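# Pull out and quarter-turn the yellow foosball rod

## Task

Take the yellow rod closest to the right arm, draw it outward until it stops at its full extension, then rotate it by a quarter turn so the player figures on it end up lying horizontal.

## Robot and tools

Robot: two six-joint arms with parallel grippers, left_arm and right_arm. Scene frame: origin at table-top height halfway between the nominal bases, +x out over the table, +z up, left_arm on the +y side (these names do not match image sides). Calibrated bases: left_arm at (-0.028, +0.289, +0.027) m, right_arm at (-0.040, -0.349, +0.007) m, each turned very slightly about z. Gripper poses, velocities and wrist camera poses in results are given in that arm's own base frame; the table and fixed items use the scene frame. end_effector_position is the point midway between the finger pads, about 1 cm short of the tips; the fingers point along the gripper's +z and close along its y. Printed poses may be off by a few centimetres, more at long reach. A two-camera stand sits behind the arms.

Joint order (used in every row and every per-joint list): wrist pitch, shoulder, wrist yaw, wrist roll, elbow, waist. Stated ranges in rad: wrist pitch -1.571..1.571, shoulder 0.000..3.142, elbow 0.000..3.142, wrist yaw -1.571..1.571, wrist roll -2.094..2.094, waist -2.618..3.054. Real ends may differ by up to 0.059 rad.

A row is a single flat list of 14 numbers, each in [-1, 1], covering both arms even if one stays still: left_arm's six joint values then its opening, then the same seven for right_arm. Joint values are offsets, not poses: they are scaled so 1.0 equals 2.224 rad for shoulder, elbow and waist, and 8.485 rad for the three wrist joints, and they count from the Joint targets shown at the start of the action (not from the previous row). Sending the same offset again moves the joint further. Sending 0 for all of an arm's joints re-commands its current targets. The opening number is absolute: +1 fully open, -1 shut; to leave a gripper alone, resend its current command (0 is a real command, half open).

execute_actions(actions, cameras): actions is a list of actions; each action is a list of up to 15 rows, one per 1/30 s step, and a short action keeps its last row for the remaining steps. An action that would push a joint more than 0.059 rad outside its range is refused for both arms; a malformed action or a failing first action voids the call. An empty actions list returns state and all camera images. cameras takes names, ["all"] or []; an unknown name voids the call.

move(target, speed, blend, opening_speed, grip_force, blocking, cameras): target is one 14-number row, or a list of up to 15 rows, all offsets from the same starting Joint targets; all joints travel together so hands follow curves, and nothing avoids obstacles or the other arm. speed is in rad/s for the joint with furthest to go, 0.01 to 12.57, default 0.5; one value or one per target. blend (rad) rounds the corners of a list; 0 means stop at each. opening_speed is the gripper rate on the -1..+1 scale per second, at least 0.2; use it to close gently. grip_force is newtons per pad, 10 to 50 (default full), one value or one per arm, and persists; lower forces close slowly. blocking=false returns after about 0.5 s while motion continues. A move lasts at least 0.5 s and at most about 10 s. Its result adds a move: line: done, off_target (resting more than 0.035 rad from target), moving, held, fault, and possibly limits=held. Neither done nor off_target proves contact or its absence.

wait(seconds 0..10, cameras) lets time pass holding commands; stop(cameras) brakes a running move; zoom_image(camera cam_left_wrist or cam_right_wrist, region [x0, y0, x1, y1] in pixels from the top-left, each side at most 504) enlarges part of the latest image; read_manual(section) gives licence text only; finished_scene(scene 1..3) ends the scene irreversibly, and after ending scene 1 make no further call in that reply. The rod must stay pulled and turned with the robot let go.

Results: Joint positions and Joint velocities per arm in the joint order above plus finger gap (m; 0.094 open); Joint targets are what the next offsets count from; Joint torques include the arm's own weight, have offsets and noise, and numbers 2, 5, 6 wrap at ±28 N m. grip_measured uses the command scale and reads a bit wide when empty, narrower than a firmly gripped part. Tool commands show the current gripper commands. 'joint sent to its limit' means a joint was clipped at its end; 'joint command not followed' means the clearance check altered targets. Step readings list joint angles at some steps. Cameras: cam_left_wrist and cam_right_wrist, each 672x504 fisheye, possibly lagging during motion.

Motion limits: each target stays within 0.339 rad (big joints) or 2.2 rad (wrist) of measured angles; targets that would move a gripper over 200 mm are scaled back, so big jumps need several actions. Small turns may not start.

Avoid: contact or pressing between the two arms (including closing one gripper on the other's fingers), fast hits on the table or fixed parts, slams, drops, releasing a moving part, strong pushes, straining a camera cable, and long holds at full stretch or against something unreachable, which heat motors (MOTOR HOT at 75 °C, fold-and-idle fault at 90 °C, collapse at 100 °C). To end a push, command targets back past the measured positions. Any arm stop costs; slow approaches into contact are safer.

Each tool is called after "Emit:" as a command line: name --argument value for each argument, lists and objects as JSON in quotes; but a table of rows of numbers goes row by row, as --pt "numbers of a row", without its own name.

## Session

Emit:
execute_actions --actions '[]'

Scene clock: 0.00 s.
left_arm: end_effector_position=(+0.4067, +0.0376, +0.1163) grip_measured=+1.000 end_effector_quat_wxyz=(+0.597, -0.093, +0.793, +0.071) | right_arm: end_effector_position=(+0.3928, -0.0048, +0.1143) grip_measured=+1.000 end_effector_quat_wxyz=(+0.608, +0.033, +0.793, -0.013)
Joint names: [wrist pitch, shoulder, wrist yaw, wrist roll, elbow, waist]
Joint positions: left_arm=[0.845 1.542 -0.242 -0.068 0.409 -0.016 0.094] | right_arm=[0.909 1.498 0.082 0.042 0.325 0.023 0.094]
Joint velocities: within noise
Joint torques (N m): no reading
Heat: left arm: 47 °C; right arm: 40 °C.
Joint targets: left_arm=[0.833 1.540 -0.243 -0.068 0.411 -0.016] | right_arm=[0.899 1.495 0.080 0.043 0.328 0.023]
Tool commands: left_gripper/opening=+1.0 right_gripper/opening=+1.0
camera_calibration:
cam_left_wrist: T_world_to_cam=[[0.207287, -0.962694, 0.173931, -0.0790407], [-0.569143, -0.263281, -0.778948, 0.366677], [0.795681, 0.062474, -0.602485, -0.132805], [0, 0, 0, 1]] pos_world=[0.330746, 0.0287439, 0.219357]
cam_right_wrist: T_world_to_cam=[[-0.0674914, -0.98389, 0.165543, -0.00657283], [-0.627243, -0.0871895, -0.773928, 0.366259], [0.775894, -0.156069, -0.611254, -0.115862], [0, 0, 0, 1]] pos_world=[0.319186, 0.0073845, 0.213725]

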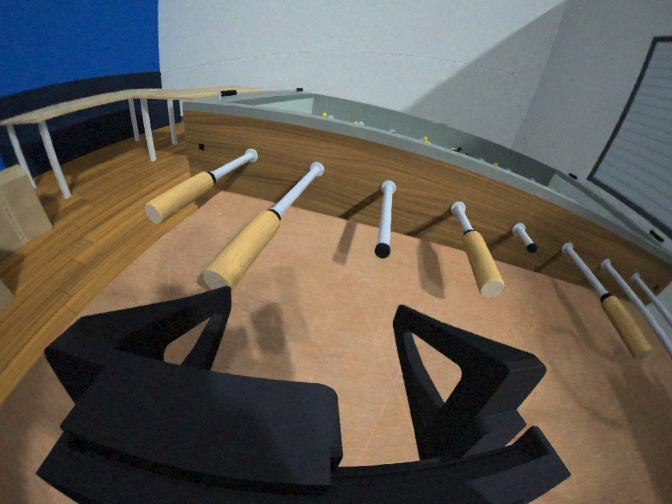

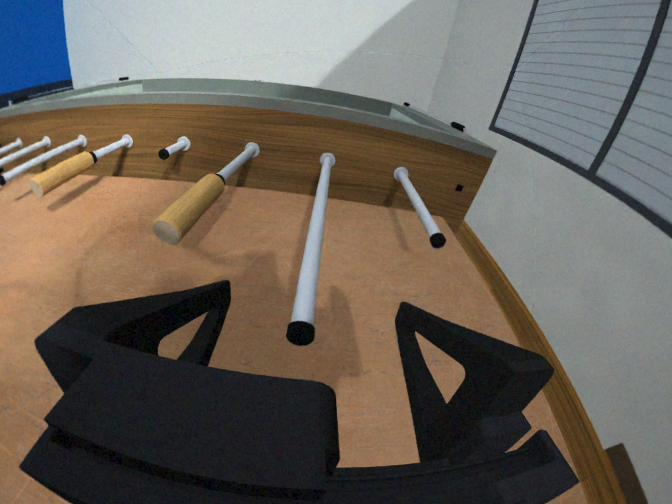

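Emit:
zoom_image --camera "cam_left_wrist" --region '[220, 70, 672, 250]'

Emit:
zoom_image --camera "cam_right_wrist" --region '[0, 60, 500, 260]'

Scaled by 1.115 from the camera's 672x504 image, which has a finer 960x720 frame.

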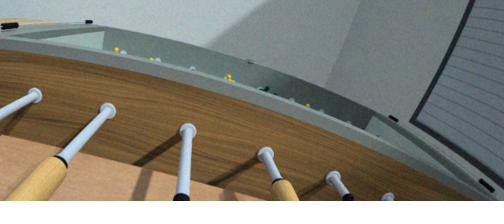

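Scaled by 1.008 from the camera's 672x504 image, which has a finer 960x720 frame.

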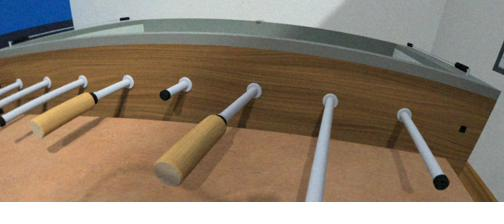

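Emit:
move --target '[0,0,0,0,0,0,1,0.0779,0.2779,0.0626,-0.0051,0.0967,0.25,1]' --speed 0.8 --cameras '["cam_right_wrist"]'

Scene clock: 63.70 s.
left_arm: end_effector_position=(+0.4067, +0.0376, +0.1163) grip_measured=+1.000 end_effector_quat_wxyz=(+0.597, -0.093, +0.793, +0.071) | right_arm: end_effector_position=(+0.4161, +0.1494, +0.0820) grip_measured=+1.000 end_effector_quat_wxyz=(+0.680, -0.006, +0.733, -0.027)
Joint names: [wrist pitch, shoulder, wrist yaw, wrist roll, elbow, waist]
Joint positions: left_arm=[0.845 1.542 -0.242 -0.068 0.409 -0.016 0.094] | right_arm=[1.481 2.098 0.608 0.003 0.527 0.578 0.094]
Joint torques (N m): left_arm=[1.86 -6.5 -0.07 0.01 5.48 -0.06] | right_arm=[2.34 -5.94 0.11 -0.03 4.34 0.1]
Heat: left arm: 47 °C; right arm: 42 °C.
Joint targets: left_arm=[0.833 1.540 -0.243 -0.068 0.411 -0.016] | right_arm=[1.554 2.114 0.612 0.000 0.543 0.579]
joint sent to its limit (right arm) — the wrist pitch, upper limit.
move: off_target (right_arm); right_arm: the wrist pitch is farthest, 0.079 rad from its target
camera_calibration:
cam_right_wrist: T_world_to_cam=[[-0.0637834, -0.971459, 0.228471, 0.143545], [-0.469987, -0.172719, -0.86561, 0.324131], [0.880366, -0.16259, -0.445556, -0.185675], [0, 0, 0, 1]] pos_world=[0.324955, 0.165243, 0.165046]
Images, in order (width x height): cam_right_wrist 672x504.

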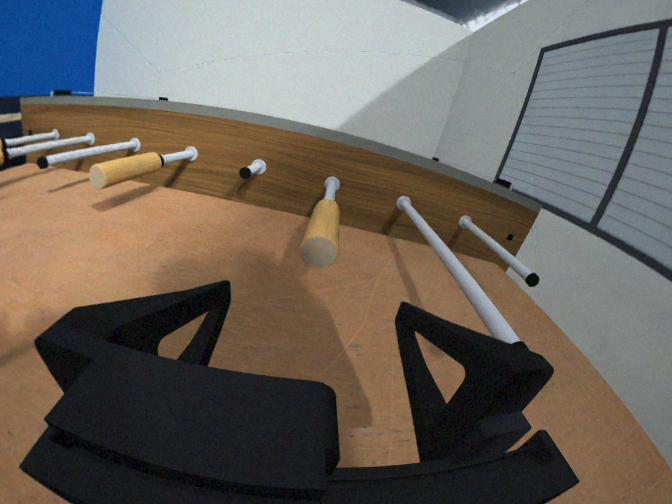

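Emit:
move --target '[0,0,0,0,0,0,1,-0.0191,0.1259,-0.0204,0,0.2064,-0.0773,1]' --speed 0.5 --cameras '["cam_right_wrist"]'

Scene clock: 79.00 s.
left_arm: end_effector_position=(+0.4067, +0.0376, +0.1163) grip_measured=+1.000 end_effector_quat_wxyz=(+0.597, -0.093, +0.793, +0.071) | right_arm: end_effector_position=(+0.5314, +0.1462, +0.0760) grip_measured=+1.000 end_effector_quat_wxyz=(+0.712, +0.018, +0.702, -0.012)
Joint names: [wrist pitch, shoulder, wrist yaw, wrist roll, elbow, waist]
Joint positions: left_arm=[0.845 1.542 -0.242 -0.068 0.409 -0.016 0.094] | right_arm=[1.401 2.37 0.453 0.003 0.984 0.41 0.094]
Joint torques (N m): left_arm=[1.86 -6.53 -0.08 0 5.49 -0.05] | right_arm=[1.62 -8.18 -0.12 -0.04 5.55 -0.29]
Heat: left arm: 47 °C; right arm: 45 °C.
Joint targets: left_arm=[0.833 1.540 -0.243 -0.068 0.411 -0.016] | right_arm=[1.392 2.394 0.438 0.000 1.003 0.407]
move: done
camera_calibration:
cam_right_wrist: T_world_to_cam=[[-0.0932842, -0.981355, 0.168049, 0.170858], [-0.392556, -0.11886, -0.912015, 0.32711], [0.914985, -0.151045, -0.374149, -0.31597], [0, 0, 0, 1]] pos_world=[0.433455, 0.158827, 0.151397]
Images, in order (width x height): cam_right_wrist 672x504.

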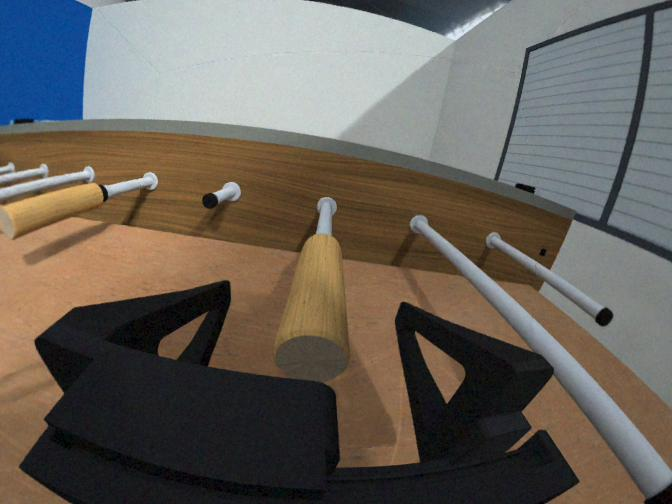

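Emit:
move --pt "0 0 0 0 0 0 1 -0.0031 0.0198 -0.0018 0 0.031 -0.0072 1" --pt "0 0 0 0 0 0 1 -0.0031 0.0198 -0.0018 0 0.031 -0.0072 -0.8" --opening_speed 1 --grip_force 35 --cameras '["cam_right_wrist"]'

Emit:
move --target '[0,0,0,0,0,0,1,0,0,0,-0.1851,0,0,-0.8]' --speed 0.8 --cameras '["cam_right_wrist"]'

Scene clock: 97.50 s.
left_arm: end_effector_position=(+0.4067, +0.0376, +0.1163) grip_measured=+1.000 end_effector_quat_wxyz=(+0.597, -0.093, +0.793, +0.071) | right_arm: end_effector_position=(+0.5458, +0.1453, +0.0709) grip_measured=-0.286 end_effector_quat_wxyz=(+0.712, +0.020, +0.702, -0.013)
Joint names: [wrist pitch, shoulder, wrist yaw, wrist roll, elbow, waist]
Joint positions: left_arm=[0.845 1.542 -0.242 -0.068 0.409 -0.016 0.094] | right_arm=[1.379 2.413 0.442 0.003 1.05 0.395 0.034]
Joint torques (N m): left_arm=[1.86 -6.52 -0.09 0.01 5.46 -0.03] | right_arm=[1.58 -8.47 -0.16 -0.04 5.82 -0.38]
Heat: left arm: 47 °C; right arm: 44 °C.
Joint targets: left_arm=[0.833 1.540 -0.243 -0.068 0.411 -0.016] | right_arm=[1.365 2.438 0.423 0.000 1.071 0.391]
grip_force (N): 35, 35
move: done
camera_calibration:
cam_right_wrist: T_world_to_cam=[[-0.0977338, -0.981071, 0.167174, 0.174672], [-0.391151, -0.116593, -0.912911, 0.326972], [0.915122, -0.154613, -0.372352, -0.330872], [0, 0, 0, 1]] pos_world=[0.447755, 0.158331, 0.146095]
Images, in order (width x height): cam_right_wrist 672x504.

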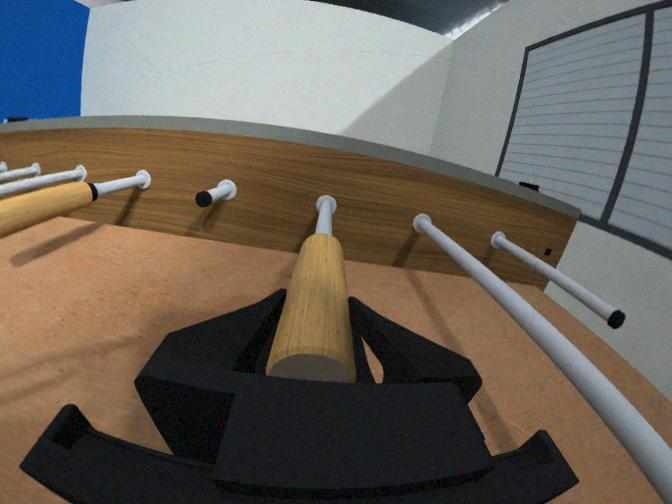

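Scene clock: 100.33 s.
left_arm: end_effector_position=(+0.4067, +0.0376, +0.1163) grip_measured=+1.000 end_effector_quat_wxyz=(+0.597, -0.093, +0.793, +0.071) | right_arm: end_effector_position=(+0.5458, +0.1449, +0.0700) grip_measured=-0.289 end_effector_quat_wxyz=(+0.495, -0.480, +0.514, -0.510)
Joint names: [wrist pitch, shoulder, wrist yaw, wrist roll, elbow, waist]
Joint positions: left_arm=[0.845 1.542 -0.242 -0.068 0.409 -0.016 0.094] | right_arm=[1.376 2.413 0.444 -1.557 1.05 0.395 0.033]
Joint torques (N m): left_arm=[1.86 -6.49 -0.07 0.01 5.46 -0.03] | right_arm=[1.62 -8.47 -0.19 -0.21 5.81 -0.39]
Heat: left arm: 47 °C; right arm: 44 °C.
Joint targets: left_arm=[0.833 1.540 -0.243 -0.068 0.411 -0.016] | right_arm=[1.366 2.438 0.423 -1.571 1.071 0.391]
grip_force (N): 35, 35
move: done
camera_calibration:
cam_right_wrist: T_world_to_cam=[[-0.0526095, 0.16183, 0.985415, -0.07309], [-0.44405, -0.887648, 0.122067, 0.394369], [0.894456, -0.431152, 0.118559, -0.314262], [0, 0, 0, 1]] pos_world=[0.452368, 0.226395, 0.0611431]
Images, in order (width x height): cam_right_wrist 672x504.

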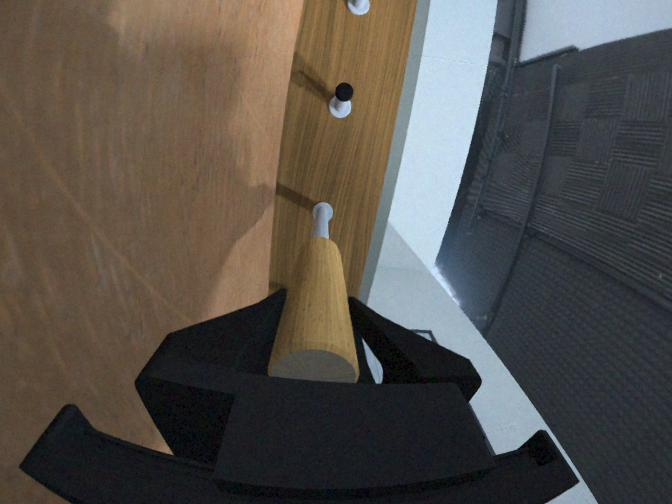

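Emit:
move --pt "0 0 0 0 0 0 1 0 0 0 0 0 0 0.6" --pt "0 0 0 0 0 0 1 0 0 0 0.1851 0 0 0.6" --pt "0 0 0 0 0 0 1 -0.0891 -0.1169 -0.0092 0.2008 0.0427 -0.0108 0.6" --pt "0 0 0 0 0 0 1 -0.1778 -0.1264 -0.0183 0.2165 0.1929 -0.022 0.6" --speed 0.8 --opening_speed 1.5 --cameras '["cam_right_wrist"]'

Scene clock: 173.13 s.
left_arm: end_effector_position=(+0.4067, +0.0376, +0.1163) grip_measured=+1.000 end_effector_quat_wxyz=(+0.597, -0.093, +0.793, +0.071) | right_arm: end_effector_position=(+0.5416, +0.1467, +0.0401) grip_measured=+0.598 end_effector_quat_wxyz=(+0.376, +0.004, +0.926, -0.017)
Joint names: [wrist pitch, shoulder, wrist yaw, wrist roll, elbow, waist]
Joint positions: left_arm=[0.845 1.542 -0.242 -0.068 0.409 -0.016 0.094] | right_arm=[-0.134 2.18 0.275 0.252 1.474 0.35 0.075]
Joint torques (N m): left_arm=[1.85 -6.49 -0.07 0.01 5.5 -0.09] | right_arm=[1.26 -12.89 0.1 0.17 8.5 -0.69]
Heat: left arm: 46 °C; right arm: 45 °C.
Joint targets: left_arm=[0.833 1.540 -0.243 -0.068 0.411 -0.016] | right_arm=[-0.143 2.156 0.268 0.266 1.501 0.342]
grip_force (N): 35, 35
move: done
camera_calibration:
cam_right_wrist: T_world_to_cam=[[0.0740473, -0.979396, 0.187883, 0.0866523], [-0.930175, -0.135759, -0.341092, 0.569312], [0.359571, -0.149507, -0.921063, -0.0160855], [0, 0, 0, 1]] pos_world=[0.528927, 0.159751, 0.163091]
Images, in order (width x height): cam_right_wrist 672x504.

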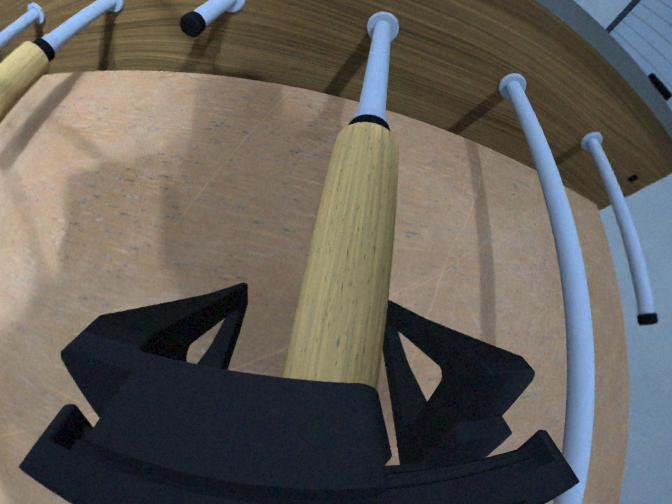

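Emit:
move --pt "0 0 0 0 0 0 1 -0.0099 -0.0171 0 0 0.0198 -0.004 0.6" --pt "0 0 0 0 0 0 1 -0.0099 -0.0171 0 0 0.0198 -0.004 -0.8" --opening_speed 1 --grip_force 50

Emit:
move --target '[0,0,0,0,0,0,1,0.0211,-0.1394,0.0094,0.0085,-0.2196,0.0479,-0.8]' --speed 0.3 --cameras '["cam_right_wrist"]'

Scene clock: 196.73 s.
left_arm: end_effector_position=(+0.4067, +0.0376, +0.1163) grip_measured=+1.000 end_effector_quat_wxyz=(+0.597, -0.093, +0.793, +0.071) | right_arm: end_effector_position=(+0.5433, +0.1414, +0.0668) grip_measured=-0.289 end_effector_quat_wxyz=(+0.377, +0.018, +0.926, -0.016)
Joint names: [wrist pitch, shoulder, wrist yaw, wrist roll, elbow, waist]
Joint positions: left_arm=[0.845 1.542 -0.242 -0.068 0.409 -0.016 0.094] | right_arm=[-0.219 2.138 0.276 0.273 1.52 0.341 0.033]
Joint torques (N m): left_arm=[1.86 -6.48 -0.07 0.01 5.53 -0.03] | right_arm=[1.29 -12.46 0.08 -0.07 8.53 -0.65]
Heat: left arm: 46 °C; right arm: 43 °C.
Joint targets: left_arm=[0.833 1.540 -0.243 -0.068 0.411 -0.016] | right_arm=[-0.227 2.118 0.268 0.266 1.545 0.333]
move: done

Scene clock: 198.80 s.
left_arm: end_effector_position=(+0.4067, +0.0376, +0.1163) grip_measured=+1.000 end_effector_quat_wxyz=(+0.597, -0.093, +0.793, +0.071) | right_arm: end_effector_position=(+0.4633, +0.1491, +0.0679) grip_measured=-0.293 end_effector_quat_wxyz=(+0.402, +0.027, +0.915, +0.007)
Joint names: [wrist pitch, shoulder, wrist yaw, wrist roll, elbow, waist]
Joint positions: left_arm=[0.845 1.542 -0.242 -0.068 0.409 -0.016 0.094] | right_arm=[-0.006 1.871 0.316 0.354 1.086 0.425 0.033]
Joint torques (N m): left_arm=[1.88 -6.48 -0.07 0.02 5.53 -0.08] | right_arm=[1.03 -13.59 0.52 -0.16 4.14 1.33]
Heat: left arm: 46 °C; right arm: 43 °C.
Joint targets: left_arm=[0.833 1.540 -0.243 -0.068 0.411 -0.016] | right_arm=[-0.048 1.808 0.347 0.338 1.056 0.440]
move: off_target (right_arm); right_arm: the shoulder is farthest, 0.063 rad from its target
camera_calibration:
cam_right_wrist: T_world_to_cam=[[0.0409155, -0.990737, 0.129483, 0.110513], [-0.911323, -0.0901358, -0.401704, 0.494734], [0.409654, -0.101565, -0.90657, 0.00670146], [0, 0, 0, 1]] pos_world=[0.443596, 0.154763, 0.190502]
Images, in order (width x height): cam_right_wrist 672x504.

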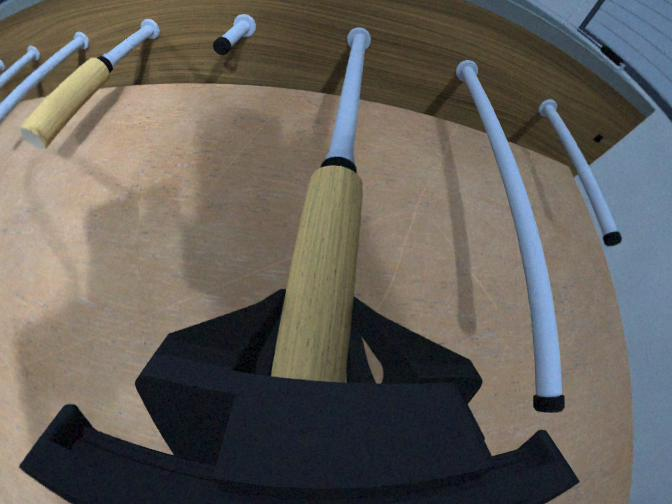

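Emit:
move --target '[0,0,0,0,0,0,1,0.0045,-0.0527,0.0075,0.0059,-0.0699,0.0345,-0.8]' --speed 0.3

Scene clock: 207.93 s.
left_arm: end_effector_position=(+0.4067, +0.0376, +0.1163) grip_measured=+1.000 end_effector_quat_wxyz=(+0.597, -0.093, +0.793, +0.071) | right_arm: end_effector_position=(+0.4610, +0.1478, +0.0748) grip_measured=-0.300 end_effector_quat_wxyz=(+0.453, +0.045, +0.890, +0.022)
Joint names: [wrist pitch, shoulder, wrist yaw, wrist roll, elbow, waist]
Joint positions: left_arm=[0.845 1.542 -0.242 -0.068 0.409 -0.016 0.094] | right_arm=[0.19 1.837 0.35 0.369 0.969 0.436 0.033]
Joint torques (N m): left_arm=[1.86 -6.49 -0.08 0.02 5.48 -0.03] | right_arm=[-0.22 -20.05 0.85 0.22 1.25 7.16]
Heat: left arm: 46 °C; right arm: 45 °C.
Joint targets: left_arm=[0.833 1.540 -0.243 -0.068 0.411 -0.016] | right_arm=[-0.010 1.691 0.411 0.389 0.901 0.516]
move: off_target (right_arm); right_arm: the wrist pitch is farthest, 0.200 rad from its target

Emit:
move --target '[0,0,0,0,0,0,1,0.013,0.058,-0.0072,-0.0152,0.0355,-0.0333,-0.8]' --speed 0.3

Scene clock: 224.67 s.
left_arm: end_effector_position=(+0.4067, +0.0376, +0.1163) grip_measured=+1.000 end_effector_quat_wxyz=(+0.597, -0.093, +0.793, +0.071) | right_arm: end_effector_position=(+0.4629, +0.1478, +0.0710) grip_measured=-0.300 end_effector_quat_wxyz=(+0.451, +0.034, +0.892, +0.018)
Joint names: [wrist pitch, shoulder, wrist yaw, wrist roll, elbow, waist]
Joint positions: left_arm=[0.845 1.542 -0.242 -0.068 0.409 -0.016 0.094] | right_arm=[0.196 1.851 0.343 0.343 0.974 0.432 0.033]
Joint torques (N m): left_arm=[1.87 -6.49 -0.06 0.01 5.5 -0.05] | right_arm=[0.68 -10.67 0.25 -0.9 6.52 0.92]
Heat: left arm: 46 °C; right arm: 51 °C.
Joint targets: left_arm=[0.833 1.540 -0.243 -0.068 0.411 -0.016] | right_arm=[0.101 1.820 0.350 0.259 0.980 0.442]
move: off_target (right_arm); right_arm: the wrist pitch is farthest, 0.096 rad from its target

Emit:
move --target '[0,0,0,0,0,0,1,0.006,0,0,-0.0165,0,0,-0.8]' --speed 0.3

Scene clock: 231.17 s.
left_arm: end_effector_position=(+0.4067, +0.0376, +0.1163) grip_measured=+1.000 end_effector_quat_wxyz=(+0.597, -0.093, +0.793, +0.071) | right_arm: end_effector_position=(+0.4632, +0.1453, +0.0714) grip_measured=-0.300 end_effector_quat_wxyz=(+0.452, +0.016, +0.892, +0.001)
Joint names: [wrist pitch, shoulder, wrist yaw, wrist roll, elbow, waist]
Joint positions: left_arm=[0.845 1.542 -0.242 -0.068 0.409 -0.016 0.094] | right_arm=[0.195 1.851 0.357 0.296 0.974 0.432 0.033]
Joint torques (N m): left_arm=[1.86 -6.49 -0.06 0.01 5.45 0.01] | right_arm=[1.12 -10.51 0.11 -1.94 6.5 0.94]
Heat: left arm: 46 °C; right arm: 50 °C.
Joint targets: left_arm=[0.833 1.540 -0.243 -0.068 0.411 -0.016] | right_arm=[0.151 1.820 0.350 0.120 0.980 0.442]
move: off_target (right_arm); right_arm: the wrist roll is farthest, 0.177 rad from its target

Emit:
move --pt "0 0 0 0 0 0 1 0.003 0 0 0.018 0 0 -0.8" --pt "0 0 0 0 0 0 1 0.003 0 0 0.018 0 0 0.8" --speed 0.5 --opening_speed 1.5 --cameras '["cam_right_wrist"]'

Scene clock: 240.77 s.
left_arm: end_effector_position=(+0.4067, +0.0376, +0.1163) grip_measured=+1.000 end_effector_quat_wxyz=(+0.597, -0.093, +0.793, +0.071) | right_arm: end_effector_position=(+0.4610, +0.1499, +0.0732) grip_measured=+0.798 end_effector_quat_wxyz=(+0.450, +0.002, +0.893, +0.004)
Joint names: [wrist pitch, shoulder, wrist yaw, wrist roll, elbow, waist]
Joint positions: left_arm=[0.845 1.542 -0.242 -0.068 0.409 -0.016 0.094] | right_arm=[0.185 1.842 0.342 0.278 0.974 0.437 0.084]
Joint torques (N m): left_arm=[1.87 -6.53 -0.07 0.01 5.52 -0.13] | right_arm=[1.43 -9.72 0.26 -0.05 6.54 0.43]
Heat: left arm: 46 °C; right arm: 48 °C.
Joint targets: left_arm=[0.833 1.540 -0.243 -0.068 0.411 -0.016] | right_arm=[0.177 1.820 0.350 0.272 0.980 0.442]
move: done; target 2's new numbers were sent with right_arm's wrist roll 0.061 rad from that target
camera_calibration:
cam_right_wrist: T_world_to_cam=[[0.0666525, -0.984342, 0.16318, 0.0954863], [-0.858958, -0.139821, -0.492587, 0.484828], [0.50769, -0.107332, -0.854828, -0.035589], [0, 0, 0, 1]] pos_world=[0.42815, 0.15796, 0.192816]
Images, in order (width x height): cam_right_wrist 672x504.

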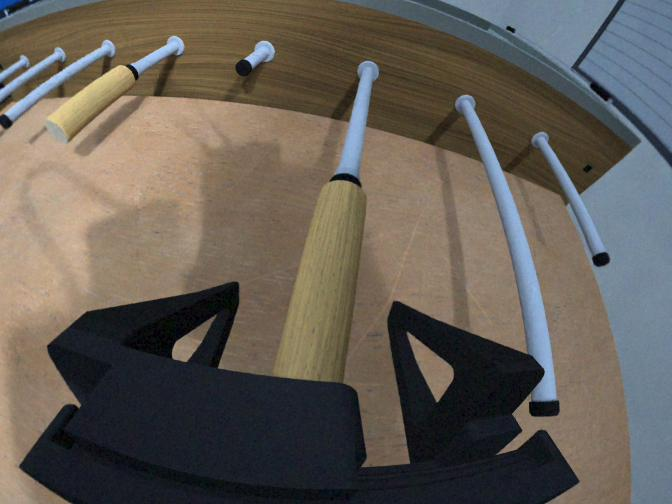

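Emit:
finished_scene --scene 2

The scene is finished: the task was done.


## Next scene

The same job, from a new start.

Done; repeat.

Emit:
execute_actions --actions '[]'

Scene clock: 0.00 s.
left_arm: end_effector_position=(+0.4148, +0.0165, +0.1259) grip_measured=+1.000 end_effector_quat_wxyz=(+0.618, -0.002, +0.786, +0.007) | right_arm: end_effector_position=(+0.3922, -0.0470, +0.1045) grip_measured=+1.000 end_effector_quat_wxyz=(+0.587, +0.099, +0.798, -0.097)
Joint names: [wrist pitch, shoulder, wrist yaw, wrist roll, elbow, waist]
Joint positions: left_arm=[0.901 1.55 0.039 0.018 0.411 0.054 0.094] | right_arm=[0.87 1.537 0.277 0.046 0.357 0.003 0.094]
Joint velocities: within noise
Joint torques (N m): no reading
Heat: left arm: 44 °C; right arm: 38 °C.
Joint targets: left_arm=[0.889 1.548 0.039 0.019 0.413 0.054] | right_arm=[0.861 1.534 0.278 0.048 0.360 0.003]
Tool commands: left_gripper/opening=+1.0 right_gripper/opening=+1.0
camera_calibration:
cam_left_wrist: T_world_to_cam=[[-0.0177666, -0.985889, 0.166453, -0.00796993], [-0.580802, -0.125334, -0.804339, 0.378982], [0.813851, -0.110967, -0.570379, -0.140833], [0, 0, 0, 1]] pos_world=[0.334589, 0.0240143, 0.225829]
cam_right_wrist: T_world_to_cam=[[-0.259579, -0.939623, 0.222998, 0.0249194], [-0.669667, 0.00876005, -0.74261, 0.372385], [0.695819, -0.3421, -0.631508, -0.103244], [0, 0, 0, 1]] pos_world=[0.327681, -0.015167, 0.20578]

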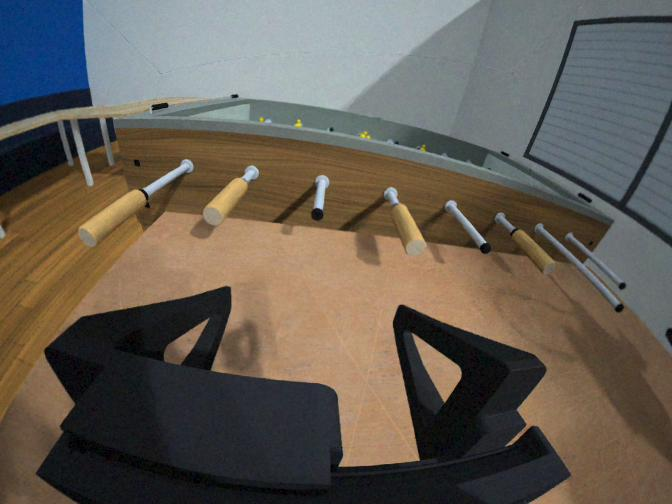

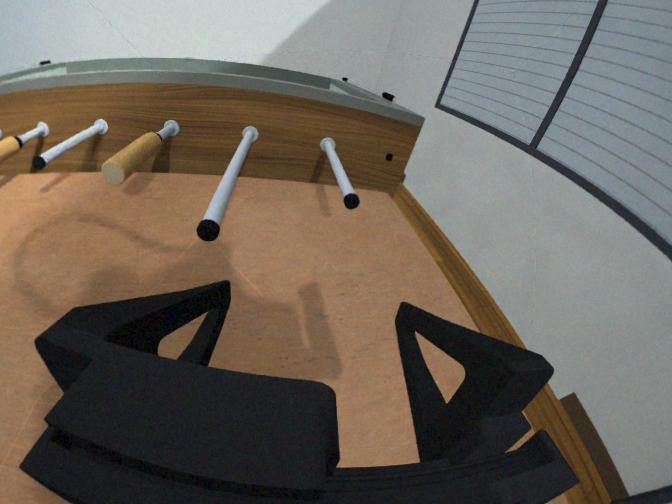

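Emit:
move --pt "0 0 0 0 0 0 1 0.0694 0.2603 0.0392 -0.0057 0.0823 0.259 1" --pt "0 0 0 0 0 0 1 0.0364 0.4335 0.028 -0.0057 0.4353 0.1947 1" --speed 0.9 --blend 0.1 --cameras '["cam_right_wrist"]'

Scene clock: 23.27 s.
left_arm: end_effector_position=(+0.4148, +0.0165, +0.1259) grip_measured=+1.000 end_effector_quat_wxyz=(+0.618, -0.002, +0.786, +0.007) | right_arm: end_effector_position=(+0.5855, +0.1759, +0.0850) grip_measured=+1.000 end_effector_quat_wxyz=(+0.712, +0.036, +0.700, -0.028)
Joint names: [wrist pitch, shoulder, wrist yaw, wrist roll, elbow, waist]
Joint positions: left_arm=[0.901 1.55 0.039 0.018 0.411 0.054 0.094] | right_arm=[1.185 2.473 0.531 0.002 1.307 0.44 0.094]
Joint torques (N m): left_arm=[1.85 -6.8 0 0.01 5.68 -0.06] | right_arm=[1.49 -9.7 -0.12 -0.03 6.74 -0.32]
Heat: left arm: 44 °C; right arm: 38 °C.
Joint targets: left_arm=[0.889 1.548 0.039 0.019 0.413 0.054] | right_arm=[1.170 2.499 0.515 -0.001 1.328 0.436]
move: done
camera_calibration:
cam_right_wrist: T_world_to_cam=[[-0.14096, -0.976037, 0.165774, 0.230714], [-0.394568, -0.0981865, -0.913606, 0.357774], [0.90799, -0.194191, -0.371273, -0.34617], [0, 0, 0, 1]] pos_world=[0.488007, 0.19309, 0.160094]
Images, in order (width x height): cam_right_wrist 672x504.

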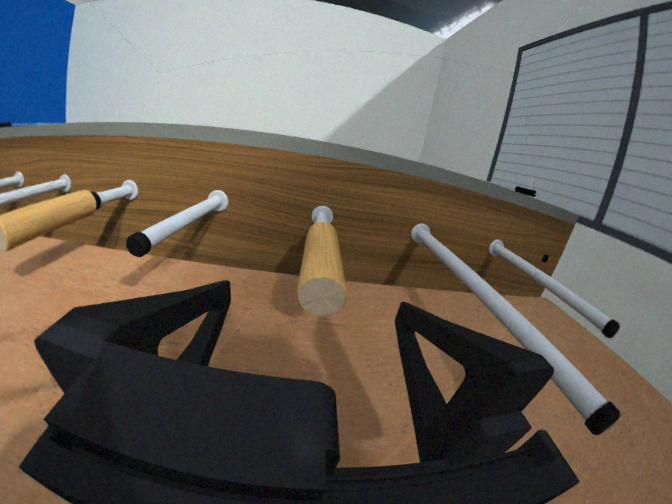

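Emit:
move --pt "0 0 0 0 0 0 1 -0.0212 0.0899 -0.009 0 0.1713 -0.0346 1" --pt "0 0 0 0 0 0 1 -0.0212 0.0899 -0.009 0 0.1713 -0.0346 -0.8" --speed 0.6 --opening_speed 1.2 --cameras '["cam_right_wrist"]'

Emit:
move --target '[0,0,0,0,0,0,1,0,0,0,-0.1851,0,0,-0.8]' --speed 0.8

Scene clock: 36.80 s.
left_arm: end_effector_position=(+0.4148, +0.0165, +0.1259) grip_measured=+1.000 end_effector_quat_wxyz=(+0.618, -0.002, +0.786, +0.007) | right_arm: end_effector_position=(+0.6566, +0.1653, +0.0706) grip_measured=-0.303 end_effector_quat_wxyz=(+0.711, +0.035, +0.701, -0.030)
Joint names: [wrist pitch, shoulder, wrist yaw, wrist roll, elbow, waist]
Joint positions: left_arm=[0.901 1.55 0.039 0.018 0.411 0.054 0.094] | right_arm=[1.002 2.67 0.455 0.002 1.682 0.362 0.033]
Joint torques (N m): left_arm=[1.85 -6.76 -0.01 0 5.65 -0.06] | right_arm=[1.56 -11.17 -0.13 -0.02 7.88 -0.23]
Heat: left arm: 44 °C; right arm: 39 °C.
Joint targets: left_arm=[0.889 1.548 0.039 0.019 0.413 0.054] | right_arm=[0.990 2.698 0.438 -0.001 1.709 0.359]
move: done
camera_calibration:
cam_right_wrist: T_world_to_cam=[[-0.14192, -0.975301, 0.169254, 0.233065], [-0.397541, -0.100434, -0.912071, 0.373918], [0.906543, -0.196727, -0.373469, -0.416629], [0, 0, 0, 1]] pos_world=[0.559416, 0.1829, 0.145994]
Images, in order (width x height): cam_right_wrist 672x504.

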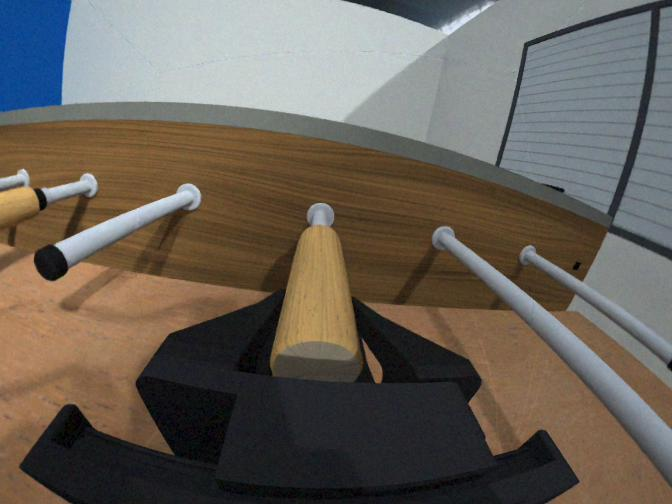

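Scene clock: 39.63 s.
left_arm: end_effector_position=(+0.4148, +0.0165, +0.1259) grip_measured=+1.000 end_effector_quat_wxyz=(+0.618, -0.002, +0.786, +0.007) | right_arm: end_effector_position=(+0.6571, +0.1598, +0.0748) grip_measured=-0.303 end_effector_quat_wxyz=(+0.486, -0.457, +0.526, -0.527)
Joint names: [wrist pitch, shoulder, wrist yaw, wrist roll, elbow, waist]
Joint positions: left_arm=[0.901 1.55 0.039 0.018 0.411 0.054 0.094] | right_arm=[1.021 2.67 0.468 -1.556 1.682 0.358 0.033]
Joint torques (N m): left_arm=[1.86 -6.8 0 0.03 5.63 -0.05] | right_arm=[1.39 -11.17 -0.29 -0.2 7.88 0.16]
Heat: left arm: 44 °C; right arm: 39 °C.
Joint targets: left_arm=[0.889 1.548 0.039 0.019 0.413 0.054] | right_arm=[0.990 2.698 0.439 -1.571 1.709 0.359]
move: done

Emit:
move --pt "0 0 0 0 0 0 1 0.0319 -0.0908 0.0103 0 -0.2131 0.0393 -0.8" --pt "0 0 0 0 0 0 1 0.0566 -0.1502 0.0253 0 -0.3755 0.0967 -0.8" --speed 0.4 --blend 0.05 --cameras '["cam_right_wrist"]'

Scene clock: 54.83 s.
left_arm: end_effector_position=(+0.4148, +0.0165, +0.1259) grip_measured=+1.000 end_effector_quat_wxyz=(+0.618, -0.002, +0.786, +0.007) | right_arm: end_effector_position=(+0.4877, +0.1744, +0.0692) grip_measured=-0.303 end_effector_quat_wxyz=(+0.480, -0.464, +0.528, -0.524)
Joint names: [wrist pitch, shoulder, wrist yaw, wrist roll, elbow, waist]
Joint positions: left_arm=[0.901 1.55 0.039 0.018 0.411 0.054 0.094] | right_arm=[1.478 2.365 0.667 -1.559 0.9 0.559 0.033]
Joint torques (N m): left_arm=[1.86 -6.8 0.01 0.02 5.63 0.01] | right_arm=[1.53 -9.68 -0.11 -0.13 1.66 1.43]
Heat: left arm: 44 °C; right arm: 39 °C.
Joint targets: left_arm=[0.889 1.548 0.039 0.019 0.413 0.054] | right_arm=[1.470 2.364 0.653 -1.571 0.874 0.574]
move: done
camera_calibration:
cam_right_wrist: T_world_to_cam=[[-0.0420608, 0.164033, 0.985558, -0.085737], [-0.496267, -0.859571, 0.121885, 0.415321], [0.86715, -0.483974, 0.117559, -0.226852], [0, 0, 0, 1]] pos_world=[0.399219, 0.261271, 0.0605458]
Images, in order (width x height): cam_right_wrist 672x504.

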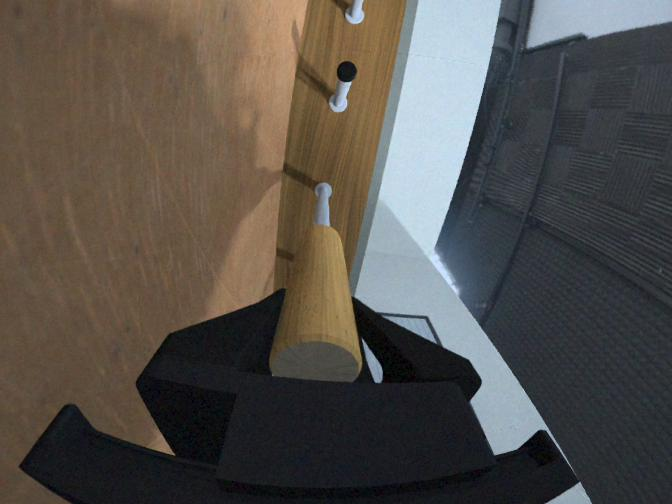

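Emit:
move --target '[0,0,0,0,0,0,1,0.001,-0.018,0.0026,0,-0.027,0.0099,-0.8]' --speed 0.3

Scene clock: 62.37 s.
left_arm: end_effector_position=(+0.4148, +0.0165, +0.1259) grip_measured=+1.000 end_effector_quat_wxyz=(+0.618, -0.002, +0.786, +0.007) | right_arm: end_effector_position=(+0.4842, +0.1722, +0.0696) grip_measured=-0.303 end_effector_quat_wxyz=(+0.476, -0.469, +0.529, -0.524)
Joint names: [wrist pitch, shoulder, wrist yaw, wrist roll, elbow, waist]
Joint positions: left_arm=[0.901 1.55 0.039 0.018 0.411 0.054 0.094] | right_arm=[1.47 2.347 0.665 -1.56 0.878 0.558 0.033]
Joint torques (N m): left_arm=[1.86 -6.79 0 0.02 5.65 -0.06] | right_arm=[1.68 -11.38 0.15 -0.12 -1.13 3.44]
Heat: left arm: 44 °C; right arm: 40 °C.
Joint targets: left_arm=[0.889 1.548 0.039 0.019 0.413 0.054] | right_arm=[1.479 2.324 0.675 -1.571 0.814 0.596]
move: off_target (right_arm); right_arm: the elbow is farthest, 0.064 rad from its target

Emit:
move --target '[0,0,0,0,0,0,1,0.001,-0.018,0.002,0,-0.027,0.0099,-0.8]' --speed 0.3

Scene clock: 66.83 s.
left_arm: end_effector_position=(+0.4148, +0.0165, +0.1259) grip_measured=+1.000 end_effector_quat_wxyz=(+0.618, -0.002, +0.786, +0.007) | right_arm: end_effector_position=(+0.4833, +0.1714, +0.0720) grip_measured=-0.303 end_effector_quat_wxyz=(+0.472, -0.478, +0.527, -0.521)
Joint names: [wrist pitch, shoulder, wrist yaw, wrist roll, elbow, waist]
Joint positions: left_arm=[0.901 1.55 0.039 0.018 0.411 0.054 0.094] | right_arm=[1.443 2.321 0.651 -1.562 0.864 0.553 0.033]
Joint torques (N m): left_arm=[1.87 -6.8 -0.01 0.02 5.65 -0.03] | right_arm=[2.01 -12.46 0.51 -0.09 -4.63 5.83]
Heat: left arm: 44 °C; right arm: 41 °C.
Joint targets: left_arm=[0.889 1.548 0.039 0.019 0.413 0.054] | right_arm=[1.487 2.284 0.692 -1.571 0.754 0.618]
move: off_target (right_arm); right_arm: the elbow is farthest, 0.110 rad from its target

Emit:
move --pt "0 0 0 0 0 0 1 -0.004 0.018 -0.004 0 0.045 -0.025 -0.8" --pt "0 0 0 0 0 0 1 -0.004 0.018 -0.004 0 0.045 -0.025 0.5" --speed 0.5 --opening_speed 1.5 --cameras '["cam_right_wrist"]'

Scene clock: 74.90 s.
left_arm: end_effector_position=(+0.4148, +0.0165, +0.1259) grip_measured=+1.000 end_effector_quat_wxyz=(+0.618, -0.002, +0.786, +0.007) | right_arm: end_effector_position=(+0.4836, +0.1720, +0.0694) grip_measured=+0.497 end_effector_quat_wxyz=(+0.464, -0.485, +0.525, -0.523)
Joint names: [wrist pitch, shoulder, wrist yaw, wrist roll, elbow, waist]
Joint positions: left_arm=[0.901 1.55 0.039 0.018 0.411 0.054 0.094] | right_arm=[1.426 2.321 0.653 -1.574 0.867 0.555 0.07]
Joint torques (N m): left_arm=[1.86 -6.78 -0.01 0.01 5.67 -0.06] | right_arm=[1.86 -9.13 0.07 0.04 2.66 0.76]
Heat: left arm: 44 °C; right arm: 41 °C.
Joint targets: left_arm=[0.889 1.548 0.039 0.019 0.413 0.054] | right_arm=[1.453 2.324 0.658 -1.571 0.854 0.563]
move: done
camera_calibration:
cam_right_wrist: T_world_to_cam=[[-0.00796081, 0.199286, 0.979909, -0.107878], [-0.482021, -0.859341, 0.17085, 0.400867], [0.876124, -0.470976, 0.102901, -0.230084], [0, 0, 0, 1]] pos_world=[0.393949, 0.257616, 0.0608984]
Images, in order (width x height): cam_right_wrist 672x504.

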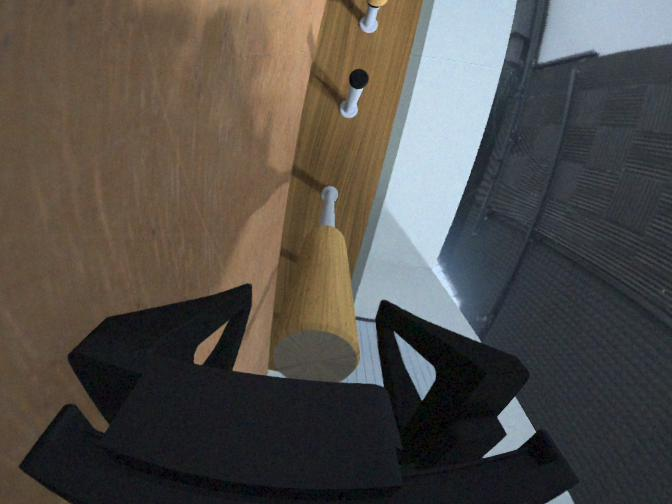

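Emit:
finished_scene --scene 3

The scene is finished: the task was done.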